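# Band hair tie around charger and wound cable

## Task

Slip the hair tie over the charger and its wound cable so it sits straight across them, well away from either end. Every turn of cable that started on the charger must still be wound there with no loose loops, and the tie must press all the turns against the charger's two wide faces. At the end the charger must rest on the desk, flat on one of its wide faces.

## Robot and tools

ROBOT. Two Doosan M1013 arms, left_arm and right_arm, each with a Robotiq 2F-140 gripper. Base positions in the scene frame: left_arm (+0.007, +0.690, 0) m, right_arm (+0.076, -0.552, 0) m. The left gripper's fingers can fold: only the outer quarter of each pad, near the tip, grips normally. Parts held nearer the palm may be pulled in and held loosely or too hard, and a fingertip pushed into a surface folds easily, spoiling the next grip. The right gripper's fingers are rigid. Gripper +z points along the fingers, and the fingers open and close along its y axis. end_effector_position is the point between the closed pads; fingertips extend about 33 mm past it at gaps up to 40 mm, about 9 mm when fully open.

FRAME. Scene frame: origin at table-top height midway between the nominal bases, +x out over the table, +y toward left_arm, +z up. Positions, orientations, velocities and targets are reported in it, and all offsets use its axes, each arm rotating about its own Hand target position.

execute_actions(actions, cameras). actions is a list of actions, each a table of up to 15 rows; one row is one 1/30 s control step, so an action lasts 0.5 s, and a short table repeats its final row. Each row is one list of 18 numbers, all in [-1, 1], covering both arms even if one is idle: left dx, dy, dz, rx, ry, rz, position, force_limit, speed, then the same nine for the right arm. The six pose numbers are an offset from that arm's Hand target as it was when the action began (every row counts from that same start, not from the previous row); 1.0 equals 0.6 m or 180 degrees, and rx, ry, rz form one rotation vector. Sending the same offset in a later action moves the arm further. All six zero re-requests the current Hand target. The gripper numbers are absolute settings: position +1 is fully open (140 mm), about -0.8 is pads touching, -1 closes until blocked. force_limit sets squeeze (about 14 N at -1, 40 N at 0, 58 N at +1 for slow closes); speed sets finger speed (about 30 mm/s at -1 up to 250 at +1); faster closing grips harder. Both start at +1. Resend the same three gripper numbers to leave a gripper unchanged, since 0 is itself a command. cameras: list of names, ["all"], or []; an empty actions list returns all images and the scene number.

move(target, speed, blend, stop_force, zero, blocking, cameras). target is one 18-number row or a list of up to 15 rows, same layout and scale as above; every row is an offset from the Hand targets at the start of the move, not from the previous row. Paths are straight, finish together, and take at most 10 s. speed: m/s, 0.002 to 2, default 0.25 (turn rate limit twice that in rad/s); one value or one per target. blend: corner rounding in metres, 0 = stop at each point. stop_force: 10 to 80 N, one value for both arms; an arm's path ends once push against its motion exceeds it, but the arm then keeps pressing, so use it only slowly, not while turning the gripper, and leave it out when backing off a contact. zero (default true) resets the force baseline first. blocking=false returns after about 0.5 s while the move runs; not allowed with stop_force. Keep finger numbers identical across a list. Moves do not avoid obstacles; avoid paths close to an arm's own base.

wait(seconds 0 to 10), stop (brakes a running move), zoom_image(camera, region=[x0,y0,x1,y1] pixels, at most 504 by 504, cameras cam_head_left, cam_head_right, cam_high, cam_left_wrist, cam_right_wrist, all 896x504), clear_fault(arm), read_manual (licence texts only), finished_scene(scene = current scene number; irreversible).

RESULTS. Per arm: end_effector_position (m), end_effector_quat_wxyz, velocities (omitted when joints read within noise), Hand target (last commanded pose after clipping; the next offsets count from it), joint positions and torques, external joint torques, Flange force in the gripper's axes, Tool commands. Gripper object_status: 0 moving, 1 blocked while opening, 2 blocked while closing (a grip), 3 reached target or pads met. position_measured is in counts: 3 open, 139 about 60 mm, 200 about 20 mm, 230 pads meet. Wrist depth: 7x7 grid of median distances per wrist camera, rows separated by " / ", "-" for no value. move results add a "move:" line: done, off_target, moving, held or fault, plus limits such as paced (pose clipped) or held (steps withheld).

LIMITS AND CAUTIONS. Each control step clips the commanded pose to within 70 mm and 16 degrees of the measured gripper, so a gripper may rest short of its Hand target; send the remaining distance as an offset. A force of 144 N on an arm or contact torques at joint limits (elbow 140, wrist joints 39.6 N m) stop the arm until clear_fault; the arms are stiff, so aiming even slightly past a firm surface can trigger this. A clearance check holds back commands bringing the arms too close, but contact between arms, including one gripper closing on the other's fingers, can fail the task. Keep every object on the table, avoid drops, slams and hard pressing, avoid heavy off-centre loads or twisting stiff parts, and watch for MOTOR HOT lines from long stretched or loaded holds. Time runs during thinking too.

Each tool is called after ">>>" by a JSON object that holds its "op" and its "data".

## Session

>>> {"op": "execute_actions", "data": {"actions": []}}

>>> {"op": "zoom_image", "data": {"camera": "cam_left_wrist", "region": [200, 100, 700, 500]}}

>>> {"op": "zoom_image", "data": {"camera": "cam_head_right", "region": [390, 310, 570, 450]}}

Scene clock: 0.00 s.
left_arm: end_effector_position=(+0.2361, +0.3557, +0.1805) position_measured=3 object_status=3 end_effector_quat_wxyz=(+0.146, +0.798, -0.582, +0.054) | right_arm: end_effector_position=(+0.2452, -0.0015, +0.3788) position_measured=3 object_status=3 end_effector_quat_wxyz=(-0.324, +0.888, +0.309, +0.105)
Joint positions: left_arm=[-0.843 -0.244 2.293 -0.326 0.946 2.161] | right_arm=[1.013 -0.276 2.054 0.505 0.823 1.662]
Joint velocities: within noise
Joint torques (N m): no reading
External joint torques (N m): no reading
Flange force (N): no reading
Wrist depth (mm): cam_left_wrist=[273 284 296 313 332 350 371 / 276 286 302 318 336 356 377 / 278 289 307 324 342 360 381 / 282 141 313 326 344 135 389 / - 129 315 330 352 362 92 / - 303 318 336 357 376 - / - 308 322 341 365 381 -] | cam_right_wrist=[589 597 751 618 526 456 387 / 582 651 716 603 512 458 398 / - 863 710 593 508 449 394 / - 129 686 581 505 145 388 / - 119 670 571 487 135 100 / - 765 664 558 481 431 99 / - 2071 654 551 471 419 -]
Hand target: left_arm +0.2361, +0.3557, +0.1805; +0.146, +0.798, -0.582, +0.054 | right_arm +0.2452, -0.0015, +0.3788; -0.324, +0.888, +0.309, +0.105
Tool commands: left_gripper/position=+1.0 left_gripper/force_limit=+1.0 left_gripper/speed=+1.0 right_gripper/position=+1.0 right_gripper/force_limit=+1.0 right_gripper/speed=+1.0
camera_calibration:
cam_left_wrist: T_world_to_cam=[[-0.946014, -0.268618, 0.181391, 0.291752], [-0.253794, 0.961976, 0.100953, -0.302574], [-0.201611, 0.049467, -0.978216, 0.350698], [0, 0, 0, 1]] pos_world=[0.269915, 0.352091, 0.320683]
cam_right_wrist: T_world_to_cam=[[0.626594, -0.606858, -0.488982, 0.0385926], [-0.740133, -0.659878, -0.129474, 0.240735], [-0.244097, 0.44304, -0.862631, 0.528371], [0, 0, 0, 1]] pos_world=[0.282968, -0.051813, 0.505829]

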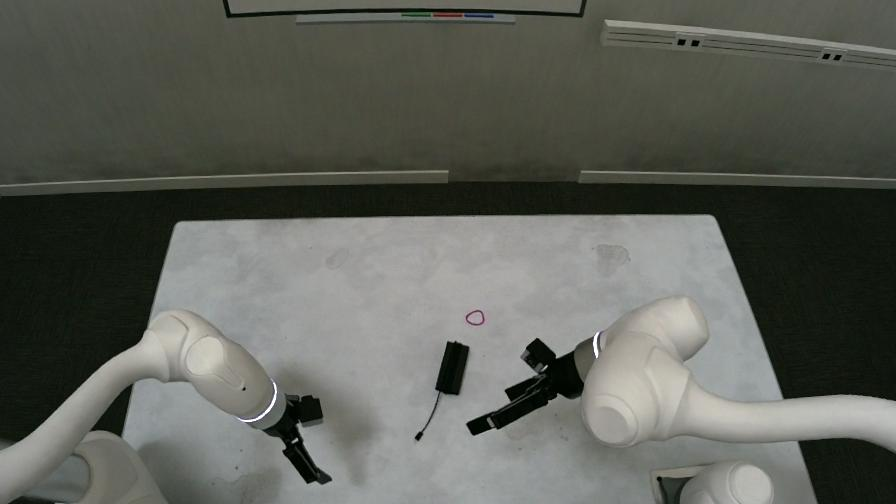

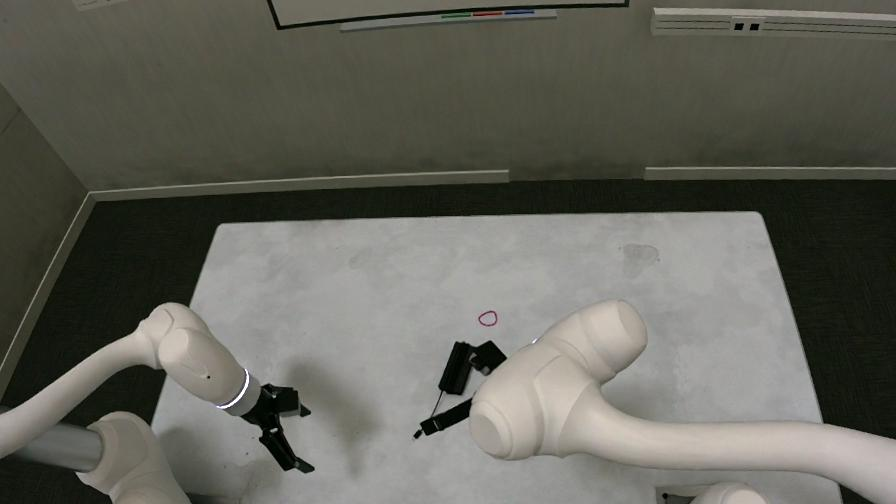

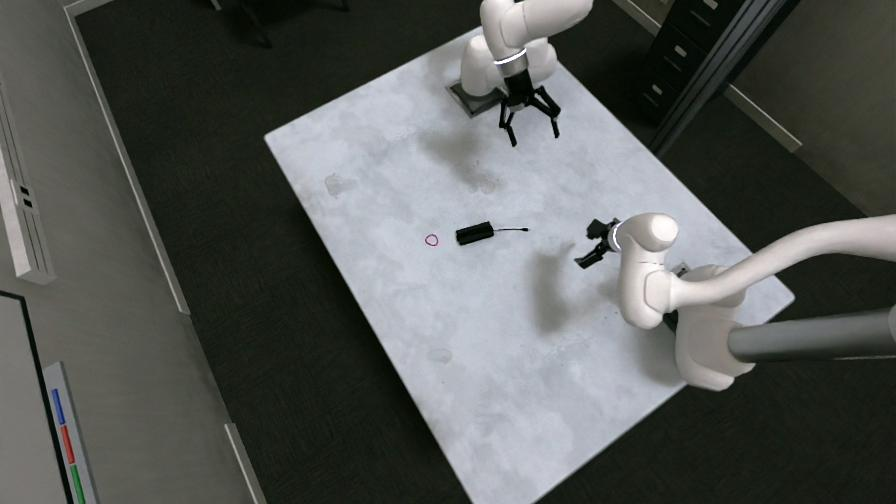

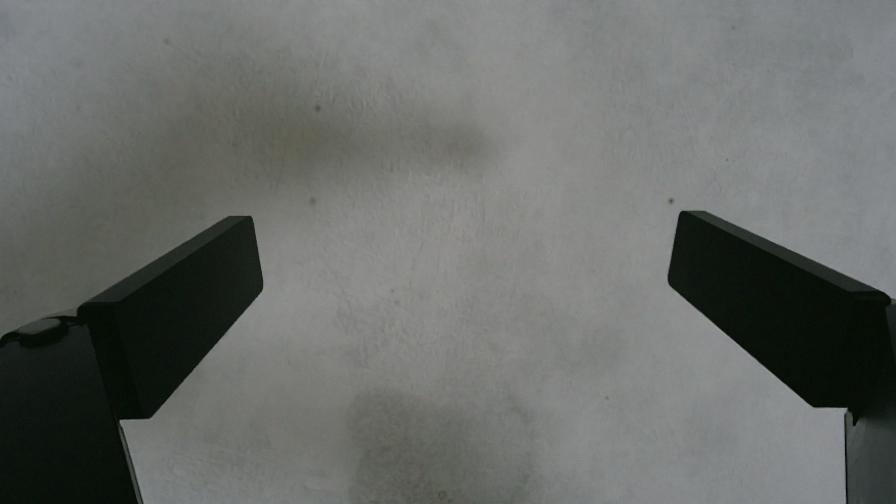

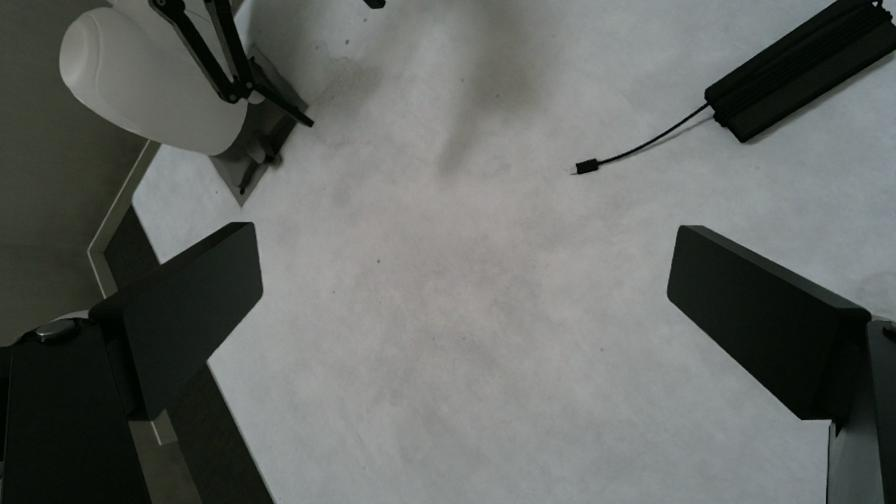

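Scaled by 1.008 from the camera's 896x504 image, which has a finer 1280x720 frame.

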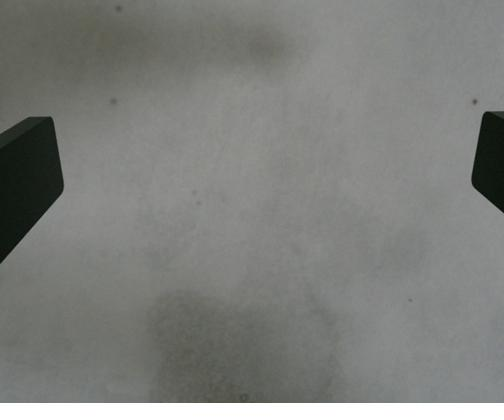

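Scaled by 2.800 from the camera's 896x504 image, which has a finer 1280x720 frame.

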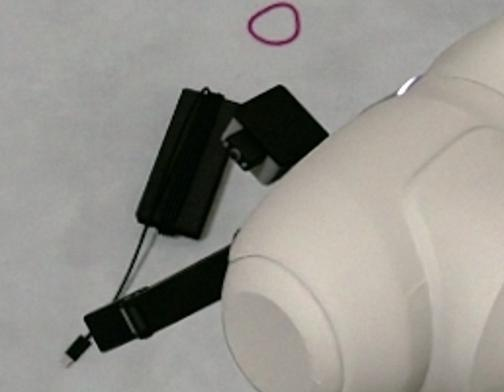

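>>> {"op": "move", "data": {"target": [[0.05,0.0,0.2825,0.0851,0.086,0.672,-1,0,1,0.4247,-0.4975,-0.1647,0.2666,0.1957,-0.0965,-1,1,1],[0.5815,-0.626,0.066,0.0401,-0.1086,-0.5934,-1,0,1,0.4247,-0.4975,-0.1647,0.2666,0.1957,-0.0965,-1,1,1]], "speed": 0.45, "cameras": ["all"]}}

>>> {"op": "zoom_image", "data": {"camera": "cam_left_wrist", "region": [350, 130, 550, 300]}}

Scene clock: 22.53 s.
left_arm: end_effector_position=(+0.5851, -0.0199, +0.2201) position_measured=237 object_status=3 end_effector_quat_wxyz=(+0.000, +0.000, +1.000, +0.000) | right_arm: end_effector_position=(+0.5000, -0.3000, +0.2800) position_measured=235 object_status=3 end_effector_quat_wxyz=(+0.707, -0.707, +0.000, +0.000)
Joint positions: left_arm=[-0.926 0.629 1.124 -0.001 1.389 -2.495] | right_arm=[-0.26 0.225 2.368 1.341 1.709 0.533]
Joint torques (N m): left_arm=[-3.02 -104.1 -41.79 4.43 -0.11 0.26] | right_arm=[0.61 -51.21 -24.62 2.58 1.98 -0.52]
External joint torques (N m): left_arm=[2.99 2.07 0.73 -0.25 0.15 -0.26] | right_arm=[-0.72 2.25 -0.81 -0.6 0.46 0.48]
Flange force (N): left_arm=[-3.4 0.5 1.4] | right_arm=[3.5 2.8 -4.0]
Wrist depth (mm): cam_left_wrist=[318 318 319 321 318 322 325 / 331 335 336 335 334 342 338 / 351 350 354 355 355 360 362 / 372 373 374 133 375 378 384 / 392 392 - - 84 400 411 / 413 - - - - - 433 / - - - - - - -] | cam_right_wrist=[324 333 340 343 740 488 329 / 342 362 376 - 826 441 328 / 2413 624 938 - 828 426 328 / - - - 121 934 485 327 / 2199 - 90 97 90 427 326 / - - 71 - 72 - 313 / - - 71 - - - -]
Hand target: left_arm +0.5850, -0.0199, +0.2201; +0.000, +0.000, +1.000, +0.000 | right_arm +0.5000, -0.3000, +0.2800; +0.707, -0.707, +0.000, +0.000
Off the commanded pose: left_arm 0.000 m, 0 deg | right_arm 0.000 m, 0 deg.
move: done
camera_calibration:
cam_left_wrist: T_world_to_cam=[[0.00800713, 0.999875, 0.0136616, 0.0177455], [0.933069, -0.0123839, 0.359485, -0.627395], [0.359609, 0.00986877, -0.933051, 0.139323], [0, 0, 0, 1]] pos_world=[0.535159, -0.0268878, 0.355292]
cam_right_wrist: T_world_to_cam=[[0.012512, -0.0220223, -0.999679, 0.274926], [-0.949794, -0.312835, -0.00499605, 0.393706], [-0.312625, 0.949552, -0.0248308, 0.589241], [0, 0, 0, 1]] pos_world=[0.554711, -0.430295, 0.291436]

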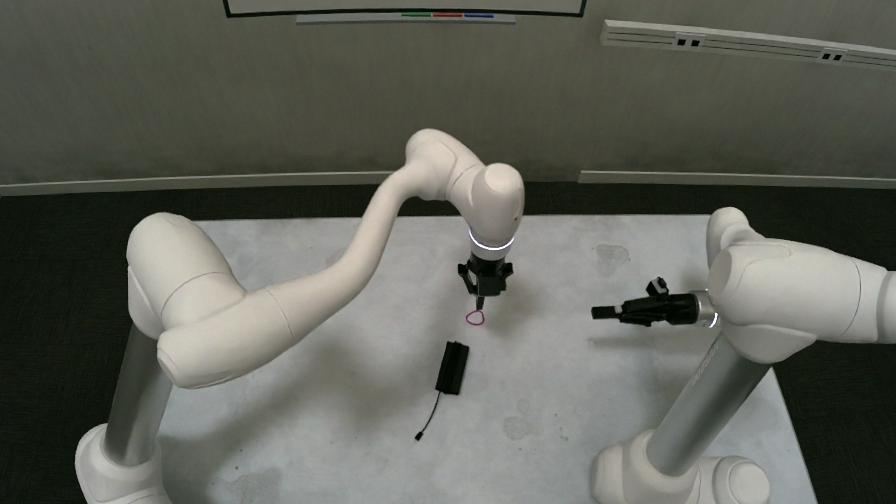

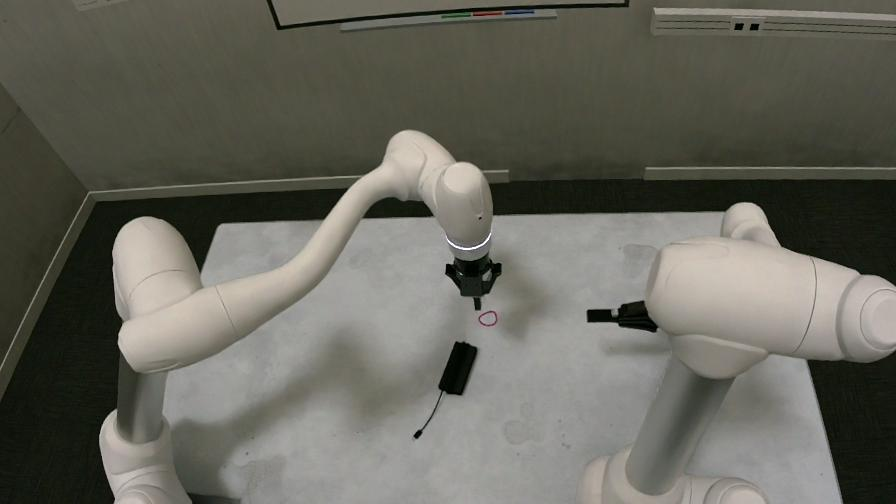

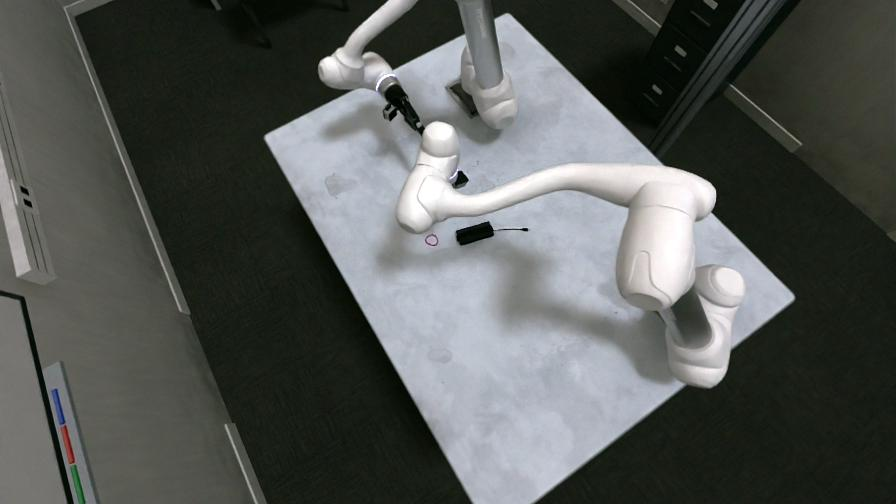

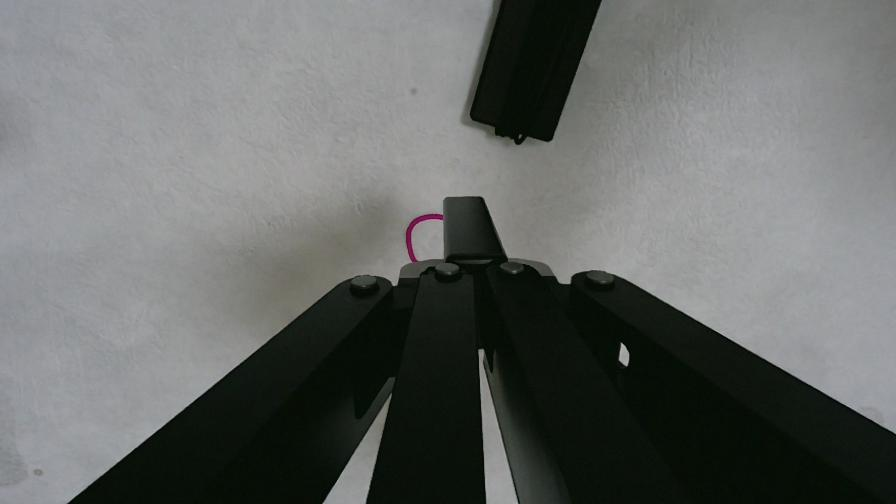

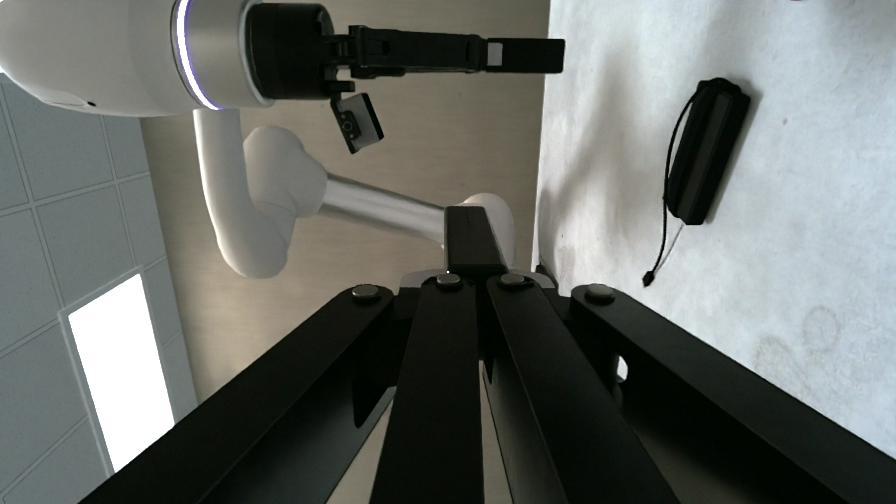

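Scaled by 2.520 from the camera's 896x504 image, which has a finer 1280x720 frame.

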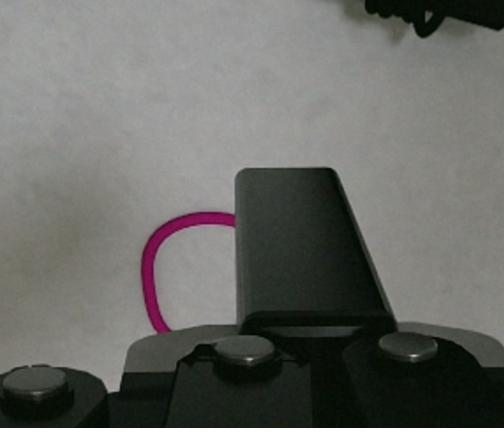

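>>> {"op": "move", "data": {"target": [0.0915, 0.0332, -0.2085, 0,0,0, -0.444, 0, 1, 0,0,0,0,0,0, -1,1,1], "cameras": ["cam_left_wrist","cam_head_left","cam_head_right"]}}

Scene clock: 34.00 s.
left_arm: end_effector_position=(+0.6399, +0.0000, +0.0951) position_measured=185 object_status=3 end_effector_quat_wxyz=(+0.000, +0.000, +1.000, +0.000) | right_arm: end_effector_position=(+0.5000, -0.3000, +0.2800) position_measured=235 object_status=3 end_effector_quat_wxyz=(+0.707, -0.707, +0.000, +0.000)
Joint positions: left_arm=[-0.866 0.722 1.196 -0.001 1.224 -2.436] | right_arm=[-0.26 0.225 2.368 1.341 1.709 0.533]
Joint torques (N m): left_arm=[-2.94 -109.6 -40.43 4.21 -0.24 -0.13] | right_arm=[0.65 -51.66 -24.55 2.56 1.93 -0.53]
External joint torques (N m): left_arm=[2.85 1.95 1.09 -0.2 0.26 0.13] | right_arm=[-0.77 3.01 -0.81 -0.59 0.51 0.49]
Flange force (N): left_arm=[-2.7 1.8 1.7] | right_arm=[4.4 4.2 -4.3]
Wrist depth (mm): cam_left_wrist=[203 204 205 206 206 208 209 / 215 214 216 218 219 219 220 / 225 226 228 227 230 234 234 / 238 240 239 239 238 245 247 / 252 - 93 258 - - 260 / - - - 275 - - - / - - - 291 - - -] | cam_right_wrist=[- - 366 367 753 485 326 / - - 605 - 828 443 328 / 2088 - 884 - 823 428 329 / 2344 - 860 121 820 491 327 / - - 90 97 90 428 328 / - - 71 - 72 - 311 / - - 72 - - - -]
Hand target: left_arm +0.6399, +0.0000, +0.0950; +0.000, +0.000, +1.000, +0.000 | right_arm +0.5000, -0.3000, +0.2800; +0.707, -0.707, +0.000, +0.000
Off the commanded pose: left_arm 0.000 m, 0 deg | right_arm 0.000 m, 0 deg.
move: done
camera_calibration:
cam_left_wrist: T_world_to_cam=[[0.00809892, 0.999873, 0.0136981, -0.00094486], [0.933022, -0.0124839, 0.359603, -0.633403], [0.359728, 0.00986823, -0.933005, 0.00257855], [0, 0, 0, 1]] pos_world=[0.590059, -0.00698806, 0.230192]
Images, in order (width x height): cam_head_left 896x504, cam_head_right 896x504, cam_left_wrist 896x504.

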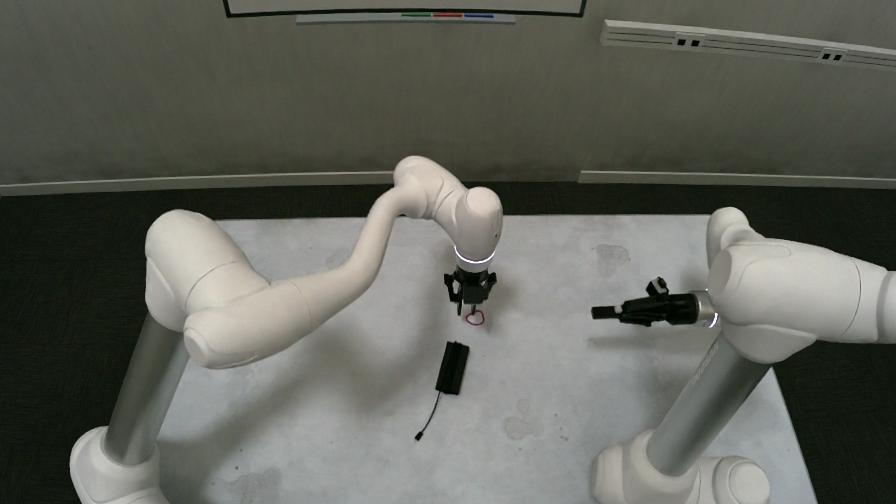

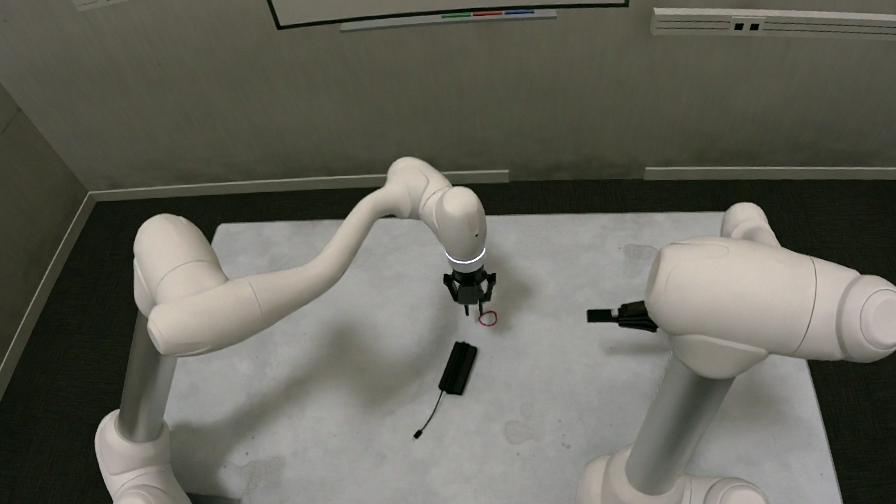

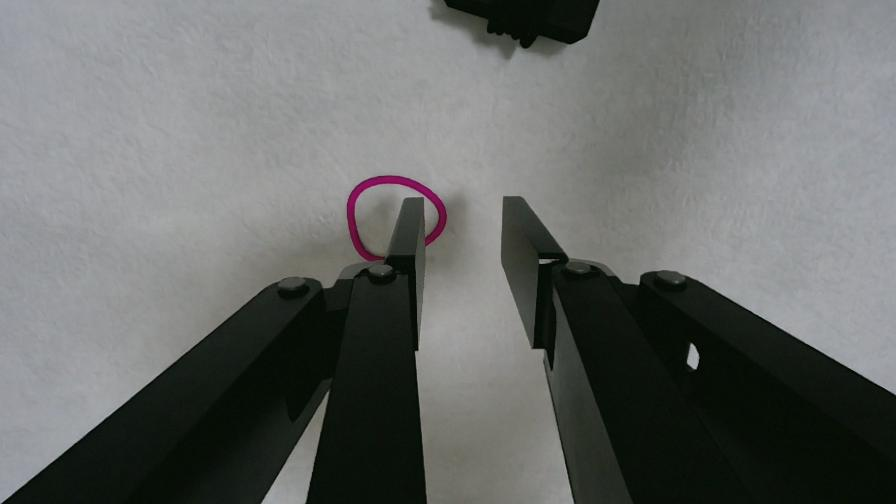

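>>> {"op": "move", "data": {"target": [0.0185, -0.0067, -0.0667, 0,0,0, -0.444, 0, 1, 0,0,0,0,0,0, -1,1,1], "cameras": ["cam_left_wrist"]}}

Scene clock: 38.20 s.
left_arm: end_effector_position=(+0.6510, -0.0040, +0.0551) position_measured=185 object_status=3 end_effector_quat_wxyz=(+0.000, +0.000, +1.000, +0.000) | right_arm: end_effector_position=(+0.5000, -0.3000, +0.2800) position_measured=235 object_status=3 end_effector_quat_wxyz=(+0.707, -0.707, +0.000, +0.000)
Joint positions: left_arm=[-0.86 0.764 1.197 -0.001 1.181 -2.429] | right_arm=[-0.26 0.225 2.368 1.341 1.709 0.533]
Joint torques (N m): left_arm=[-2.7 -112.39 -40.05 4.21 -0.21 0.12] | right_arm=[0.78 -51.14 -24.44 2.58 1.94 -0.56]
External joint torques (N m): left_arm=[2.63 2.35 1.46 -0.28 0.24 -0.12] | right_arm=[-0.79 2.23 -1.09 -0.61 0.5 0.51]
Flange force (N): left_arm=[-1.9 1.9 2.3] | right_arm=[3.9 2.5 -4.3]
Wrist depth (mm): cam_left_wrist=[168 168 169 171 170 172 172 / 176 176 177 178 179 180 182 / 186 187 186 188 189 190 191 / 196 198 196 197 133 200 202 / 210 - 93 212 - - 215 / - - - 227 - - - / - - - 242 - - -] | cam_right_wrist=[- - 359 369 823 490 327 / - - 558 - 842 447 327 / - - 851 - 820 457 327 / 1854 - 2588 119 820 491 328 / 2124 - 90 97 90 429 328 / - - 71 - 72 - 312 / - - 71 - - - -]
Hand target: left_arm +0.6510, -0.0040, +0.0550; +0.000, +0.000, +1.000, +0.000 | right_arm +0.5000, -0.3000, +0.2800; +0.707, -0.707, +0.000, +0.000
Off the commanded pose: left_arm 0.000 m, 0 deg | right_arm 0.000 m, 0 deg.
move: done
camera_calibration:
cam_left_wrist: T_world_to_cam=[[0.0080065, 0.999875, 0.0136614, 0.00357497], [0.933069, -0.0123832, 0.359485, -0.62943], [0.359609, 0.00986878, -0.933051, -0.0386149], [0, 0, 0, 1]] pos_world=[0.601159, -0.0109878, 0.190192]
Images, in order (width x height): cam_left_wrist 896x504.

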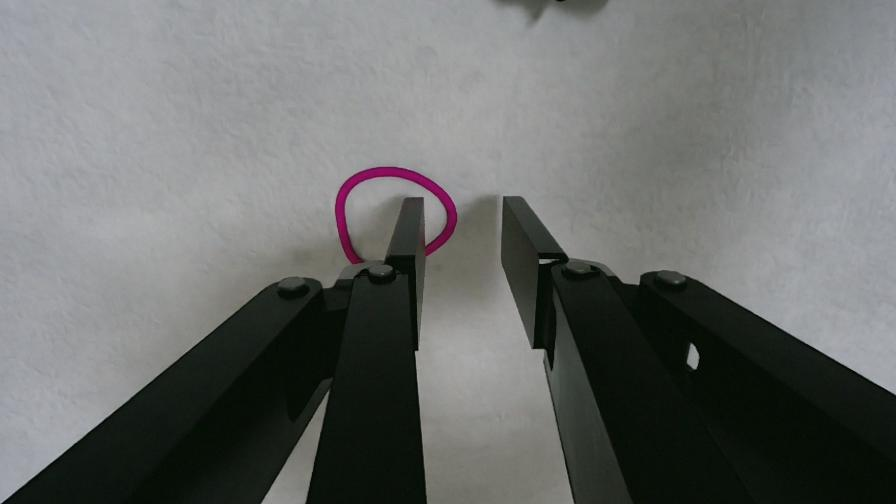

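>>> {"op": "move", "data": {"target": [0, 0, -0.03467, 0,0,0, -0.444, 0, 1, 0,0,0,0,0,0, -1,1,1], "speed": 0.05, "cameras": ["cam_left_wrist"]}}

>>> {"op": "move", "data": {"target": [0, 0, 0, 0,0,0, -1, -0.3, -1, 0,0,0,0,0,0, -1,1,1], "cameras": ["cam_left_wrist"]}}

Scene clock: 41.57 s.
left_arm: end_effector_position=(+0.6511, -0.0040, +0.0342) position_measured=185 object_status=3 end_effector_quat_wxyz=(+0.000, +0.000, +1.000, +0.000) | right_arm: end_effector_position=(+0.5000, -0.3000, +0.2800) position_measured=235 object_status=3 end_effector_quat_wxyz=(+0.707, -0.707, +0.000, +0.000)
Joint positions: left_arm=[-0.86 0.778 1.211 -0.001 1.152 -2.429] | right_arm=[-0.26 0.225 2.368 1.341 1.709 0.533]
Joint torques (N m): left_arm=[-2.64 -113.54 -39.18 4.13 0.25 0.02] | right_arm=[0.69 -51.32 -24.67 2.5 1.93 -0.5]
External joint torques (N m): left_arm=[2.73 1.77 0.53 -0.2 -0.23 -0.02] | right_arm=[-0.69 2.66 -0.65 -0.55 0.51 0.45]
Flange force (N): left_arm=[-2.8 1.2 1.9] | right_arm=[3.7 3.7 -3.9]
Wrist depth (mm): cam_left_wrist=[149 150 149 152 150 152 152 / 156 157 159 159 161 160 161 / 165 166 165 167 168 169 172 / 175 175 174 175 174 179 182 / 186 183 93 189 - - 189 / - - - 201 - - - / - - - 216 - - -] | cam_right_wrist=[- - 363 370 826 487 328 / - - 596 - 823 526 327 / 2413 - 807 - 938 457 327 / - - - 119 820 483 327 / - - 90 97 90 427 328 / 2280 - 71 - 72 - 311 / - - 72 - - - -]
Hand target: left_arm +0.6510, -0.0040, +0.0342; +0.000, +0.000, +1.000, +0.000 | right_arm +0.5000, -0.3000, +0.2800; +0.707, -0.707, +0.000, +0.000
Off the commanded pose: left_arm 0.000 m, 0 deg | right_arm 0.000 m, 0 deg.
move: done
camera_calibration:
cam_left_wrist: T_world_to_cam=[[0.00800713, 0.999875, 0.0136616, 0.00395869], [0.933069, -0.0123839, 0.359485, -0.621954], [0.359609, 0.00986877, -0.933051, -0.0580214], [0, 0, 0, 1]] pos_world=[0.601159, -0.0110878, 0.169392]
Images, in order (width x height): cam_left_wrist 896x504.

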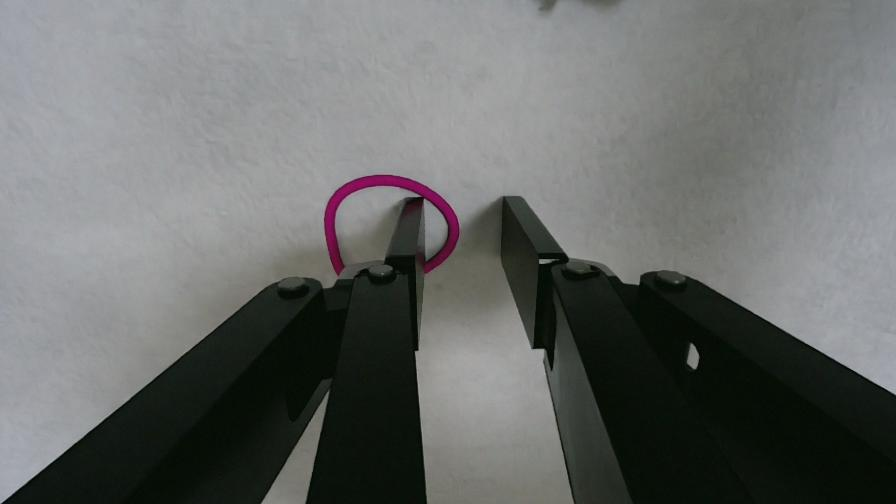

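Scene clock: 42.73 s.
left_arm: end_effector_position=(+0.6511, -0.0040, +0.0342) position_measured=226 object_status=0 end_effector_quat_wxyz=(+0.000, +0.000, +1.000, +0.000) | right_arm: end_effector_position=(+0.5000, -0.3000, +0.2800) position_measured=235 object_status=3 end_effector_quat_wxyz=(+0.707, -0.707, +0.000, +0.000)
Joint positions: left_arm=[-0.86 0.778 1.211 -0.001 1.152 -2.429] | right_arm=[-0.26 0.225 2.368 1.341 1.709 0.533]
Joint torques (N m): left_arm=[-3.04 -104.89 -35.46 4.14 -0.12 0.09] | right_arm=[0.96 -51.4 -24.72 2.57 2 -0.54]
External joint torques (N m): left_arm=[2.95 -5.37 -2.6 -0.26 0.14 -0.09] | right_arm=[-0.96 2.45 -0.69 -0.6 0.44 0.5]
Flange force (N): left_arm=[-1.8 2.5 -5.7] | right_arm=[3.4 3.2 -4.5]
Wrist depth (mm): cam_left_wrist=[149 151 150 152 150 152 153 / 157 156 159 158 160 160 160 / 164 166 166 166 168 169 171 / 175 175 175 121 176 179 181 / 185 184 92 - 86 - 191 / 195 - - - - - 201 / - - - - - - -] | cam_right_wrist=[- - 375 383 828 484 326 / - - 590 - 837 443 326 / - - 796 - 834 456 328 / - - - 119 834 487 327 / 2344 - 90 97 90 431 327 / - - 71 - 72 - 311 / - - 71 - - - -]
Hand target: left_arm +0.6510, -0.0040, +0.0342; +0.000, +0.000, +1.000, +0.000 | right_arm +0.5000, -0.3000, +0.2800; +0.707, -0.707, +0.000, +0.000
Off the commanded pose: left_arm 0.000 m, 0 deg | right_arm 0.000 m, 0 deg.
move: done
camera_calibration:
cam_left_wrist: T_world_to_cam=[[0.00800547, 0.999875, 0.013661, 0.00396116], [0.933069, -0.0123821, 0.359485, -0.621918], [0.359609, 0.00986879, -0.933051, -0.0581147], [0, 0, 0, 1]] pos_world=[0.601159, -0.0110878, 0.169292]
Images, in order (width x height): cam_left_wrist 896x504.

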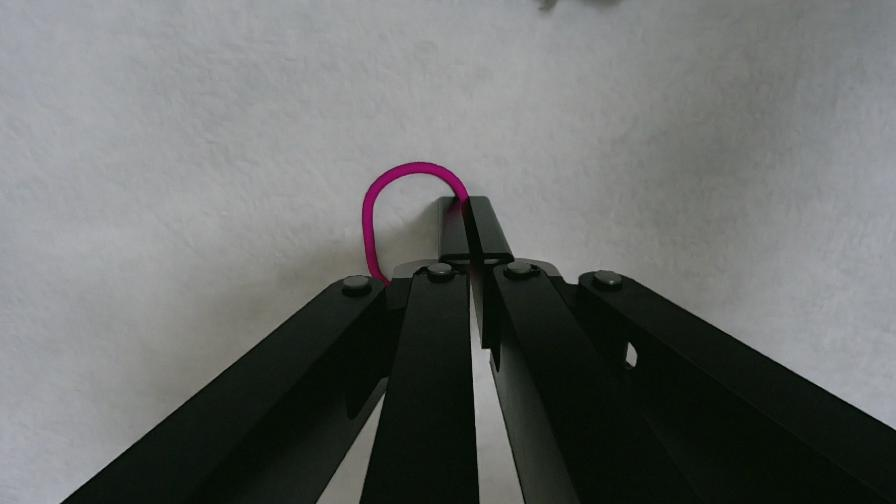

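>>> {"op": "move", "data": {"target": [[0,0,0.15,0,0,0,-1,-0.3,-1,0,0,0,0,0,0,-1,1,1],[-0.2468,0.2567,0.4097,-0.5,0,0,-1,-0.3,-1,0,0,0,0,0,0,-1,1,1]], "blend": [0.04,0], "speed": 0.35, "cameras": ["cam_left_wrist","cam_right_wrist"]}}

Scene clock: 47.97 s.
left_arm: end_effector_position=(+0.5030, +0.1501, +0.2800) position_measured=226 object_status=2 end_effector_quat_wxyz=(+0.000, +0.000, +0.707, -0.707) | right_arm: end_effector_position=(+0.5000, -0.3000, +0.2800) position_measured=235 object_status=3 end_effector_quat_wxyz=(+0.707, -0.707, +0.000, +0.000)
Joint positions: left_arm=[-0.461 0.349 2.173 -1.954 1.311 -0.568] | right_arm=[-0.26 0.225 2.368 1.341 1.709 0.533]
Joint torques (N m): left_arm=[-2.79 -57.01 -23.54 -2.11 1.9 0.08] | right_arm=[0.22 -51.57 -24.55 2.53 1.97 -0.51]
External joint torques (N m): left_arm=[2.75 -0.47 1.34 -0.27 0.43 -0.13] | right_arm=[-0.13 2.46 -0.79 -0.59 0.48 0.47]
Flange force (N): left_arm=[0.6 0.1 -5.8] | right_arm=[4.1 3.2 -2.7]
Wrist depth (mm): cam_left_wrist=[2681 - 760 3753 841 490 338 / 2464 - 877 2741 938 494 336 / 2681 - 3753 907 853 496 335 / - - 5421 - 762 489 354 / 1876 - - - 86 440 337 / - - - - - - 313 / - - - - - - -] | cam_right_wrist=[- - - - 828 484 325 / - - - 659 823 447 328 / - - 945 851 823 435 327 / - - 1156 121 834 486 329 / - - 90 97 90 428 329 / - - 71 - 72 - 311 / - - 71 - - - -]
Hand target: left_arm +0.5030, +0.1500, +0.2800; +0.000, +0.000, +0.707, -0.707 | right_arm +0.5000, -0.3000, +0.2800; +0.707, -0.707, +0.000, +0.000
Off the commanded pose: left_arm 0.000 m, 0 deg | right_arm 0.000 m, 0 deg.
move: done
camera_calibration:
cam_left_wrist: T_world_to_cam=[[0.00806424, 0.0137919, -0.999872, 0.279464], [0.933022, 0.359601, 0.0124853, -0.528948], [0.359728, -0.933004, -0.00996821, 0.105933], [0, 0, 0, 1]] pos_world=[0.453159, 0.285192, 0.287088]
cam_right_wrist: T_world_to_cam=[[0.012512, -0.0220223, -0.999679, 0.274926], [-0.949794, -0.312835, -0.00499605, 0.393706], [-0.312625, 0.949552, -0.0248308, 0.589241], [0, 0, 0, 1]] pos_world=[0.554711, -0.430295, 0.291436]
Images, in order (width x height): cam_left_wrist 896x504, cam_right_wrist 896x504.

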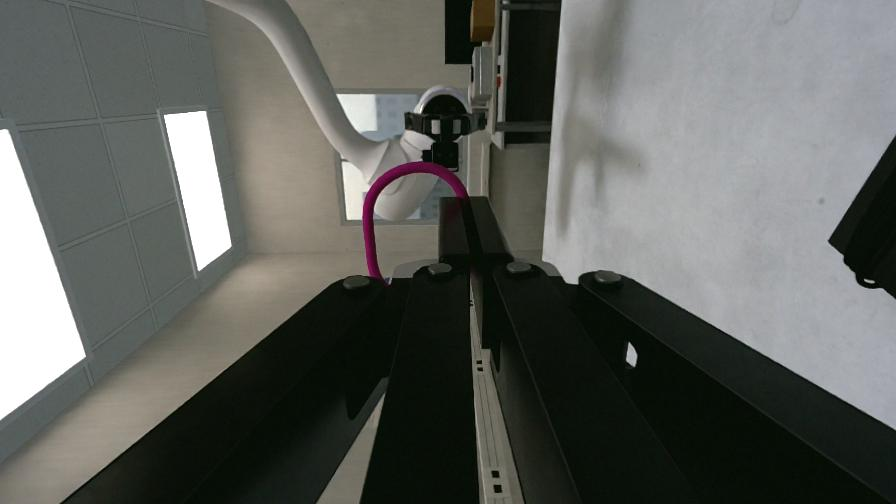

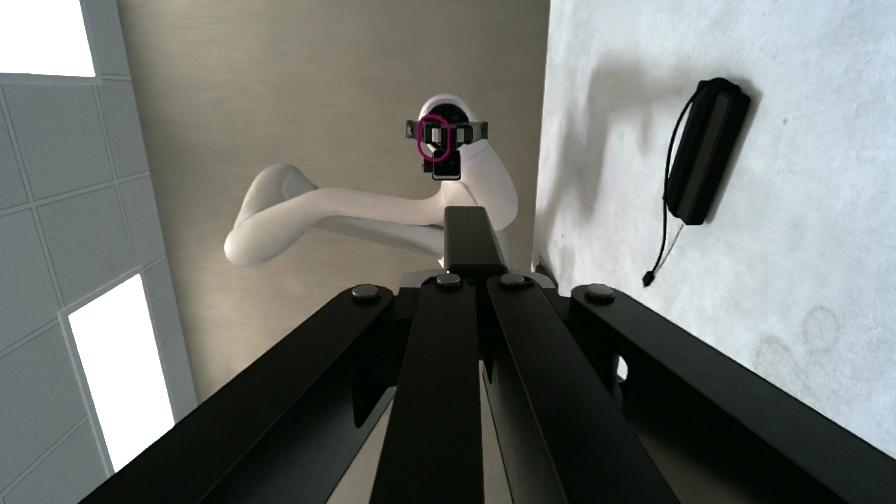

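>>> {"op": "move", "data": {"target": [[0,0,0,0,0,0,-1,-0.3,-1,0.0067,0.3333,0.035,0,0,0,-1,1,1],[0,0,0,0,0,0,-1,-0.3,-1,0.0067,0.6117,0.035,0,0,0,-1,1,1]], "blend": [0.03,0], "speed": [0.3,0.15], "cameras": ["cam_left_wrist","cam_right_wrist"]}}

Scene clock: 53.13 s.
left_arm: end_effector_position=(+0.5030, +0.1500, +0.2800) position_measured=226 object_status=2 end_effector_quat_wxyz=(+0.000, +0.000, +0.707, -0.707) | right_arm: end_effector_position=(+0.5040, +0.0669, +0.3010) position_measured=235 object_status=3 end_effector_quat_wxyz=(+0.707, -0.707, +0.000, +0.000)
Joint positions: left_arm=[-0.461 0.349 2.173 -1.954 1.311 -0.568] | right_arm=[0.531 0.288 2.205 2.002 1.264 0.58]
Joint torques (N m): left_arm=[-2.98 -56.73 -23.32 -2.06 2.21 -0.02] | right_arm=[1.05 -62.11 -29.73 1.04 1.84 -0.48]
External joint torques (N m): left_arm=[2.95 -1.04 1.06 -0.34 0.13 -0.03] | right_arm=[-1.07 1.01 -0.97 -0.67 0.55 0.43]
Flange force (N): left_arm=[0.7 -1.0 -5.8] | right_arm=[4.7 0.3 -1.7]
Wrist depth (mm): cam_left_wrist=[2140 553 - 3436 779 496 337 / 2568 3012 3753 483 960 496 338 / - - 566 303 964 497 352 / - - - 107 859 495 350 / - - - - 86 438 336 / - - - - - - 310 / - - - - - - -] | cam_right_wrist=[- - - - 760 523 350 / - - - 403 884 529 350 / - 2562 - 259 710 524 352 / - 784 628 120 582 518 354 / 2142 - 90 97 90 460 349 / - - 71 - 72 - 334 / - - 71 - - - -]
Hand target: left_arm +0.5030, +0.1500, +0.2800; +0.000, +0.000, +0.707, -0.707 | right_arm +0.5040, +0.0670, +0.3010; +0.707, -0.707, +0.000, +0.000
Off the commanded pose: left_arm 0.000 m, 0 deg | right_arm 0.000 m, 0 deg.
move: done
camera_calibration:
cam_left_wrist: T_world_to_cam=[[0.0080065, 0.0136614, -0.999875, 0.27953], [0.933069, 0.359485, 0.0123832, -0.528777], [0.359609, -0.933051, -0.00986878, 0.105914], [0, 0, 0, 1]] pos_world=[0.453059, 0.285092, 0.287088]
cam_right_wrist: T_world_to_cam=[[0.0125096, -0.0220231, -0.999679, 0.303953], [-0.949794, -0.312835, -0.00499352, 0.51242], [-0.312625, 0.949552, -0.0248308, 0.242527], [0, 0, 0, 1]] pos_world=[0.558711, -0.0632952, 0.312436]
Images, in order (width x height): cam_left_wrist 896x504, cam_right_wrist 896x504.

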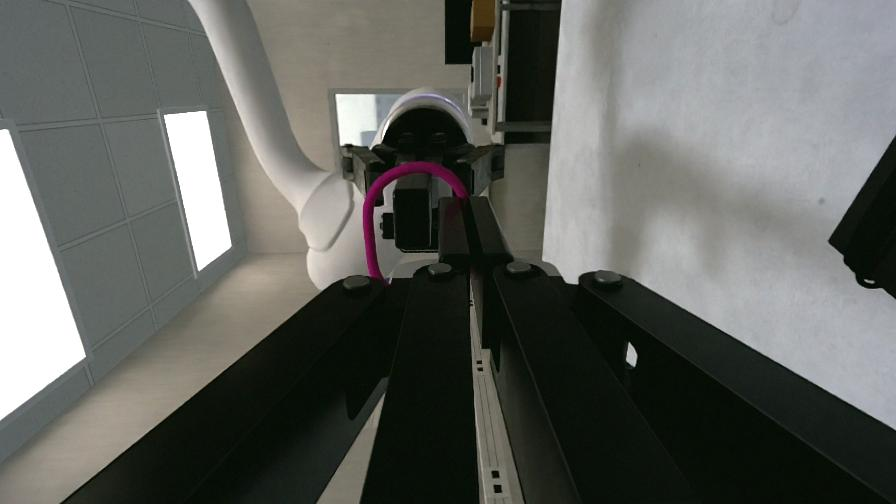

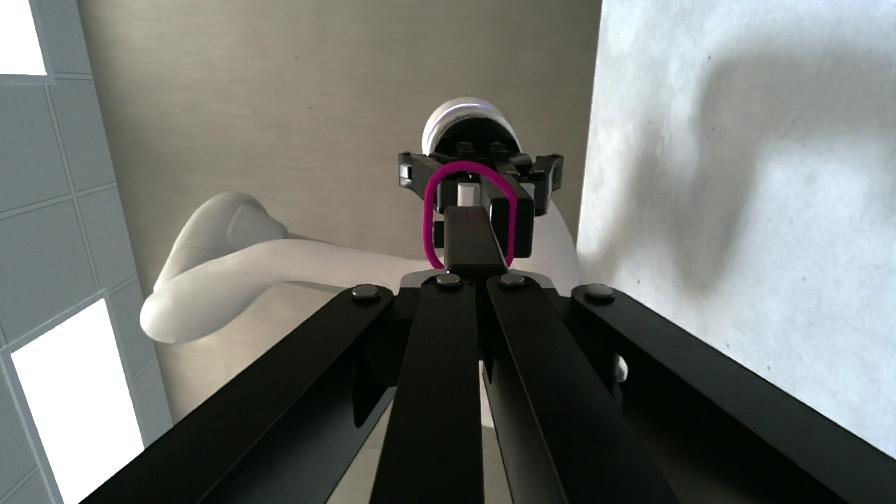

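>>> {"op": "move", "data": {"target": [0,0,0,0,0,0,-1,-0.3,-1,0,0.0633,0.0033,0,0,0,-1,1,1], "speed": 0.06, "cameras": ["cam_left_wrist","cam_right_wrist"]}}

Scene clock: 58.03 s.
left_arm: end_effector_position=(+0.5030, +0.1500, +0.2800) position_measured=226 object_status=2 end_effector_quat_wxyz=(+0.000, +0.000, +0.707, -0.707) | right_arm: end_effector_position=(+0.5040, +0.1049, +0.3030) position_measured=235 object_status=3 end_effector_quat_wxyz=(+0.707, -0.707, +0.000, +0.000)
Joint positions: left_arm=[-0.461 0.349 2.173 -1.954 1.311 -0.568] | right_arm=[0.593 0.312 2.163 2.051 1.222 0.58]
Joint torques (N m): left_arm=[-2.85 -57.02 -23.29 -2.04 2.21 0.01] | right_arm=[0.76 -65.94 -30.34 0.88 1.86 -0.52]
External joint torques (N m): left_arm=[2.79 -0.35 0.94 -0.36 0.12 -0.05] | right_arm=[-0.77 2.27 -0.83 -0.7 0.51 0.47]
Flange force (N): left_arm=[0.0 0.0 -5.1] | right_arm=[5.5 2.1 -0.1]
Wrist depth (mm): cam_left_wrist=[- 531 5421 3935 847 495 337 / 2159 3168 3297 447 844 494 336 / - 3127 516 257 841 497 337 / 2939 3297 504 121 746 496 355 / 2085 - - - 86 437 338 / - - - - - - 312 / - - - - - - -] | cam_right_wrist=[2124 - - - 758 529 352 / - - - 383 746 530 353 / - - - 277 735 523 354 / 2280 727 603 131 510 528 353 / 2124 634 90 97 90 464 350 / - - 71 - 72 - 334 / - - 71 - - - -]
Hand target: left_arm +0.5030, +0.1500, +0.2800; +0.000, +0.000, +0.707, -0.707 | right_arm +0.5040, +0.1050, +0.3030; +0.707, -0.707, +0.000, +0.000
Off the commanded pose: left_arm 0.000 m, 0 deg | right_arm 0.000 m, 0 deg.
move: done
camera_calibration:
cam_left_wrist: T_world_to_cam=[[0.0080065, 0.0136614, -0.999875, 0.27953], [0.933069, 0.359485, 0.0123832, -0.528777], [0.359609, -0.933051, -0.00986878, 0.105914], [0, 0, 0, 1]] pos_world=[0.453059, 0.285092, 0.287088]
cam_right_wrist: T_world_to_cam=[[0.012512, -0.0220223, -0.999679, 0.306788], [-0.949794, -0.312835, -0.00499605, 0.524318], [-0.312625, 0.949552, -0.0248308, 0.206494], [0, 0, 0, 1]] pos_world=[0.558711, -0.0252952, 0.314436]
Images, in order (width x height): cam_left_wrist 896x504, cam_right_wrist 896x504.

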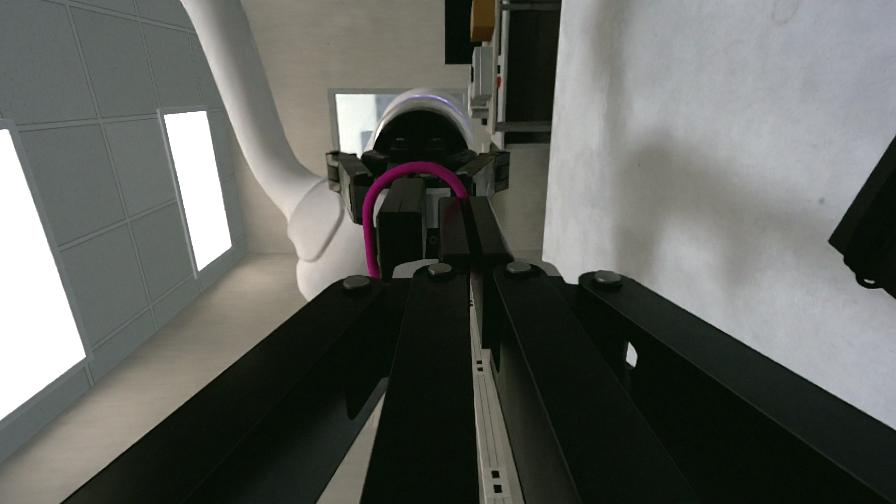

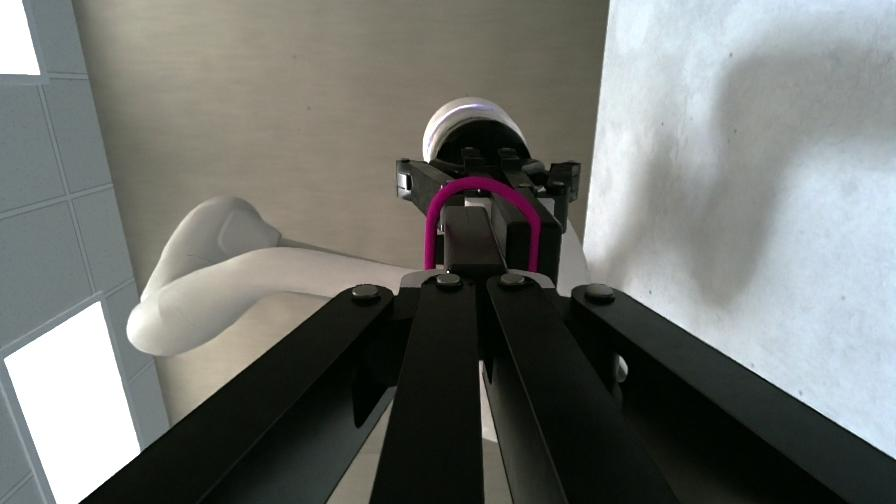

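>>> {"op": "move", "data": {"target": [[0,0,0,0,0,0,-1,-0.3,-1,0,0,0.0033,0,0,0,-1,1,1],[0,0,0,0,0,0,-0.68,-0.3,-1,0,0,0.0033,0,0,0,-1,1,1]], "speed": 0.06, "cameras": ["cam_left_wrist","cam_right_wrist"]}}

Scene clock: 61.13 s.
left_arm: end_effector_position=(+0.5030, +0.1500, +0.2800) position_measured=214 object_status=0 end_effector_quat_wxyz=(+0.000, +0.000, +0.707, -0.707) | right_arm: end_effector_position=(+0.5040, +0.1050, +0.3050) position_measured=235 object_status=3 end_effector_quat_wxyz=(+0.707, -0.707, +0.000, +0.000)
Joint positions: left_arm=[-0.461 0.349 2.173 -1.954 1.311 -0.568] | right_arm=[0.593 0.309 2.162 2.05 1.22 0.584]
Joint torques (N m): left_arm=[-2.67 -56.98 -23.52 -2.04 2.22 0.02] | right_arm=[0.78 -65.56 -30.36 0.85 1.85 -0.58]
External joint torques (N m): left_arm=[2.76 -0.49 1.27 -0.35 0.11 -0.07] | right_arm=[-0.82 1.75 -1.12 -0.65 0.52 0.54]
Flange force (N): left_arm=[0.7 -0.1 -5.4] | right_arm=[5.5 1.1 -0.1]
Wrist depth (mm): cam_left_wrist=[2772 541 - 4517 850 489 335 / - - 4066 445 953 494 337 / - - 487 251 859 495 337 / 2346 - 504 151 755 493 352 / - - - - - 442 336 / - - - - - - 310 / - - - - - - -] | cam_right_wrist=[2142 - - 2301 2088 528 354 / - - - 346 746 530 356 / - - - 281 733 523 353 / 2259 735 599 121 731 532 355 / 1750 639 90 97 90 458 357 / - - 71 - 72 - 339 / - - 72 - - - -]
Hand target: left_arm +0.5030, +0.1500, +0.2800; +0.000, +0.000, +0.707, -0.707 | right_arm +0.5040, +0.1050, +0.3050; +0.707, -0.707, +0.000, +0.000
Off the commanded pose: left_arm 0.000 m, 0 deg | right_arm 0.000 m, 0 deg.
move: done
camera_calibration:
cam_left_wrist: T_world_to_cam=[[0.0080065, 0.0136614, -0.999875, 0.27953], [0.933069, 0.359485, 0.0123832, -0.528777], [0.359609, -0.933051, -0.00986878, 0.105914], [0, 0, 0, 1]] pos_world=[0.453059, 0.285092, 0.287088]
cam_right_wrist: T_world_to_cam=[[0.012512, -0.0220223, -0.999679, 0.308787], [-0.949794, -0.312835, -0.00499605, 0.524328], [-0.312625, 0.949552, -0.0248308, 0.206543], [0, 0, 0, 1]] pos_world=[0.558711, -0.0252952, 0.316436]
Images, in order (width x height): cam_left_wrist 896x504, cam_right_wrist 896x504.

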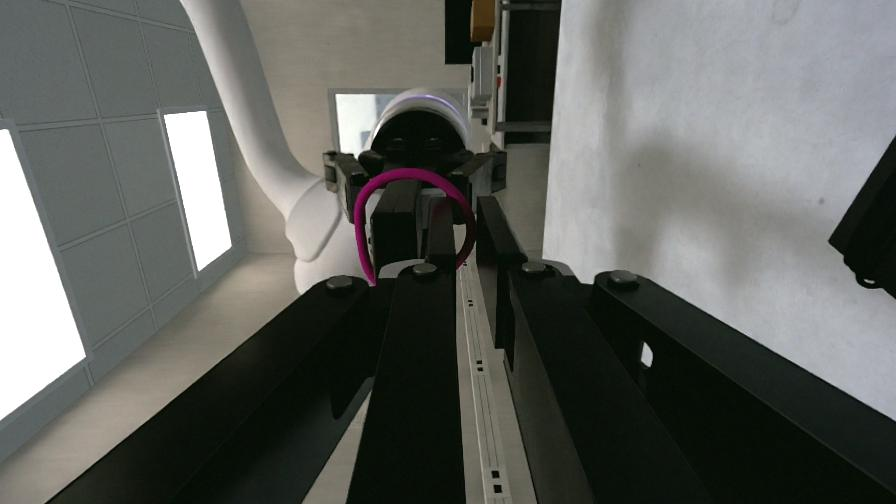

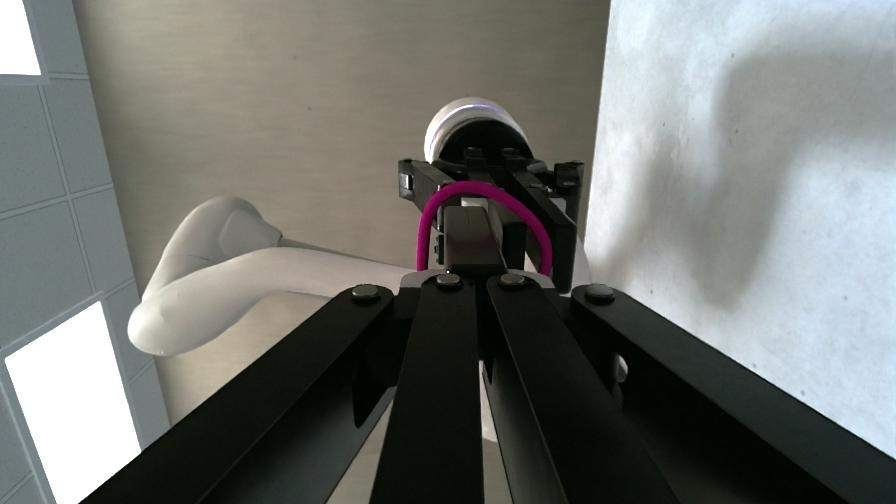

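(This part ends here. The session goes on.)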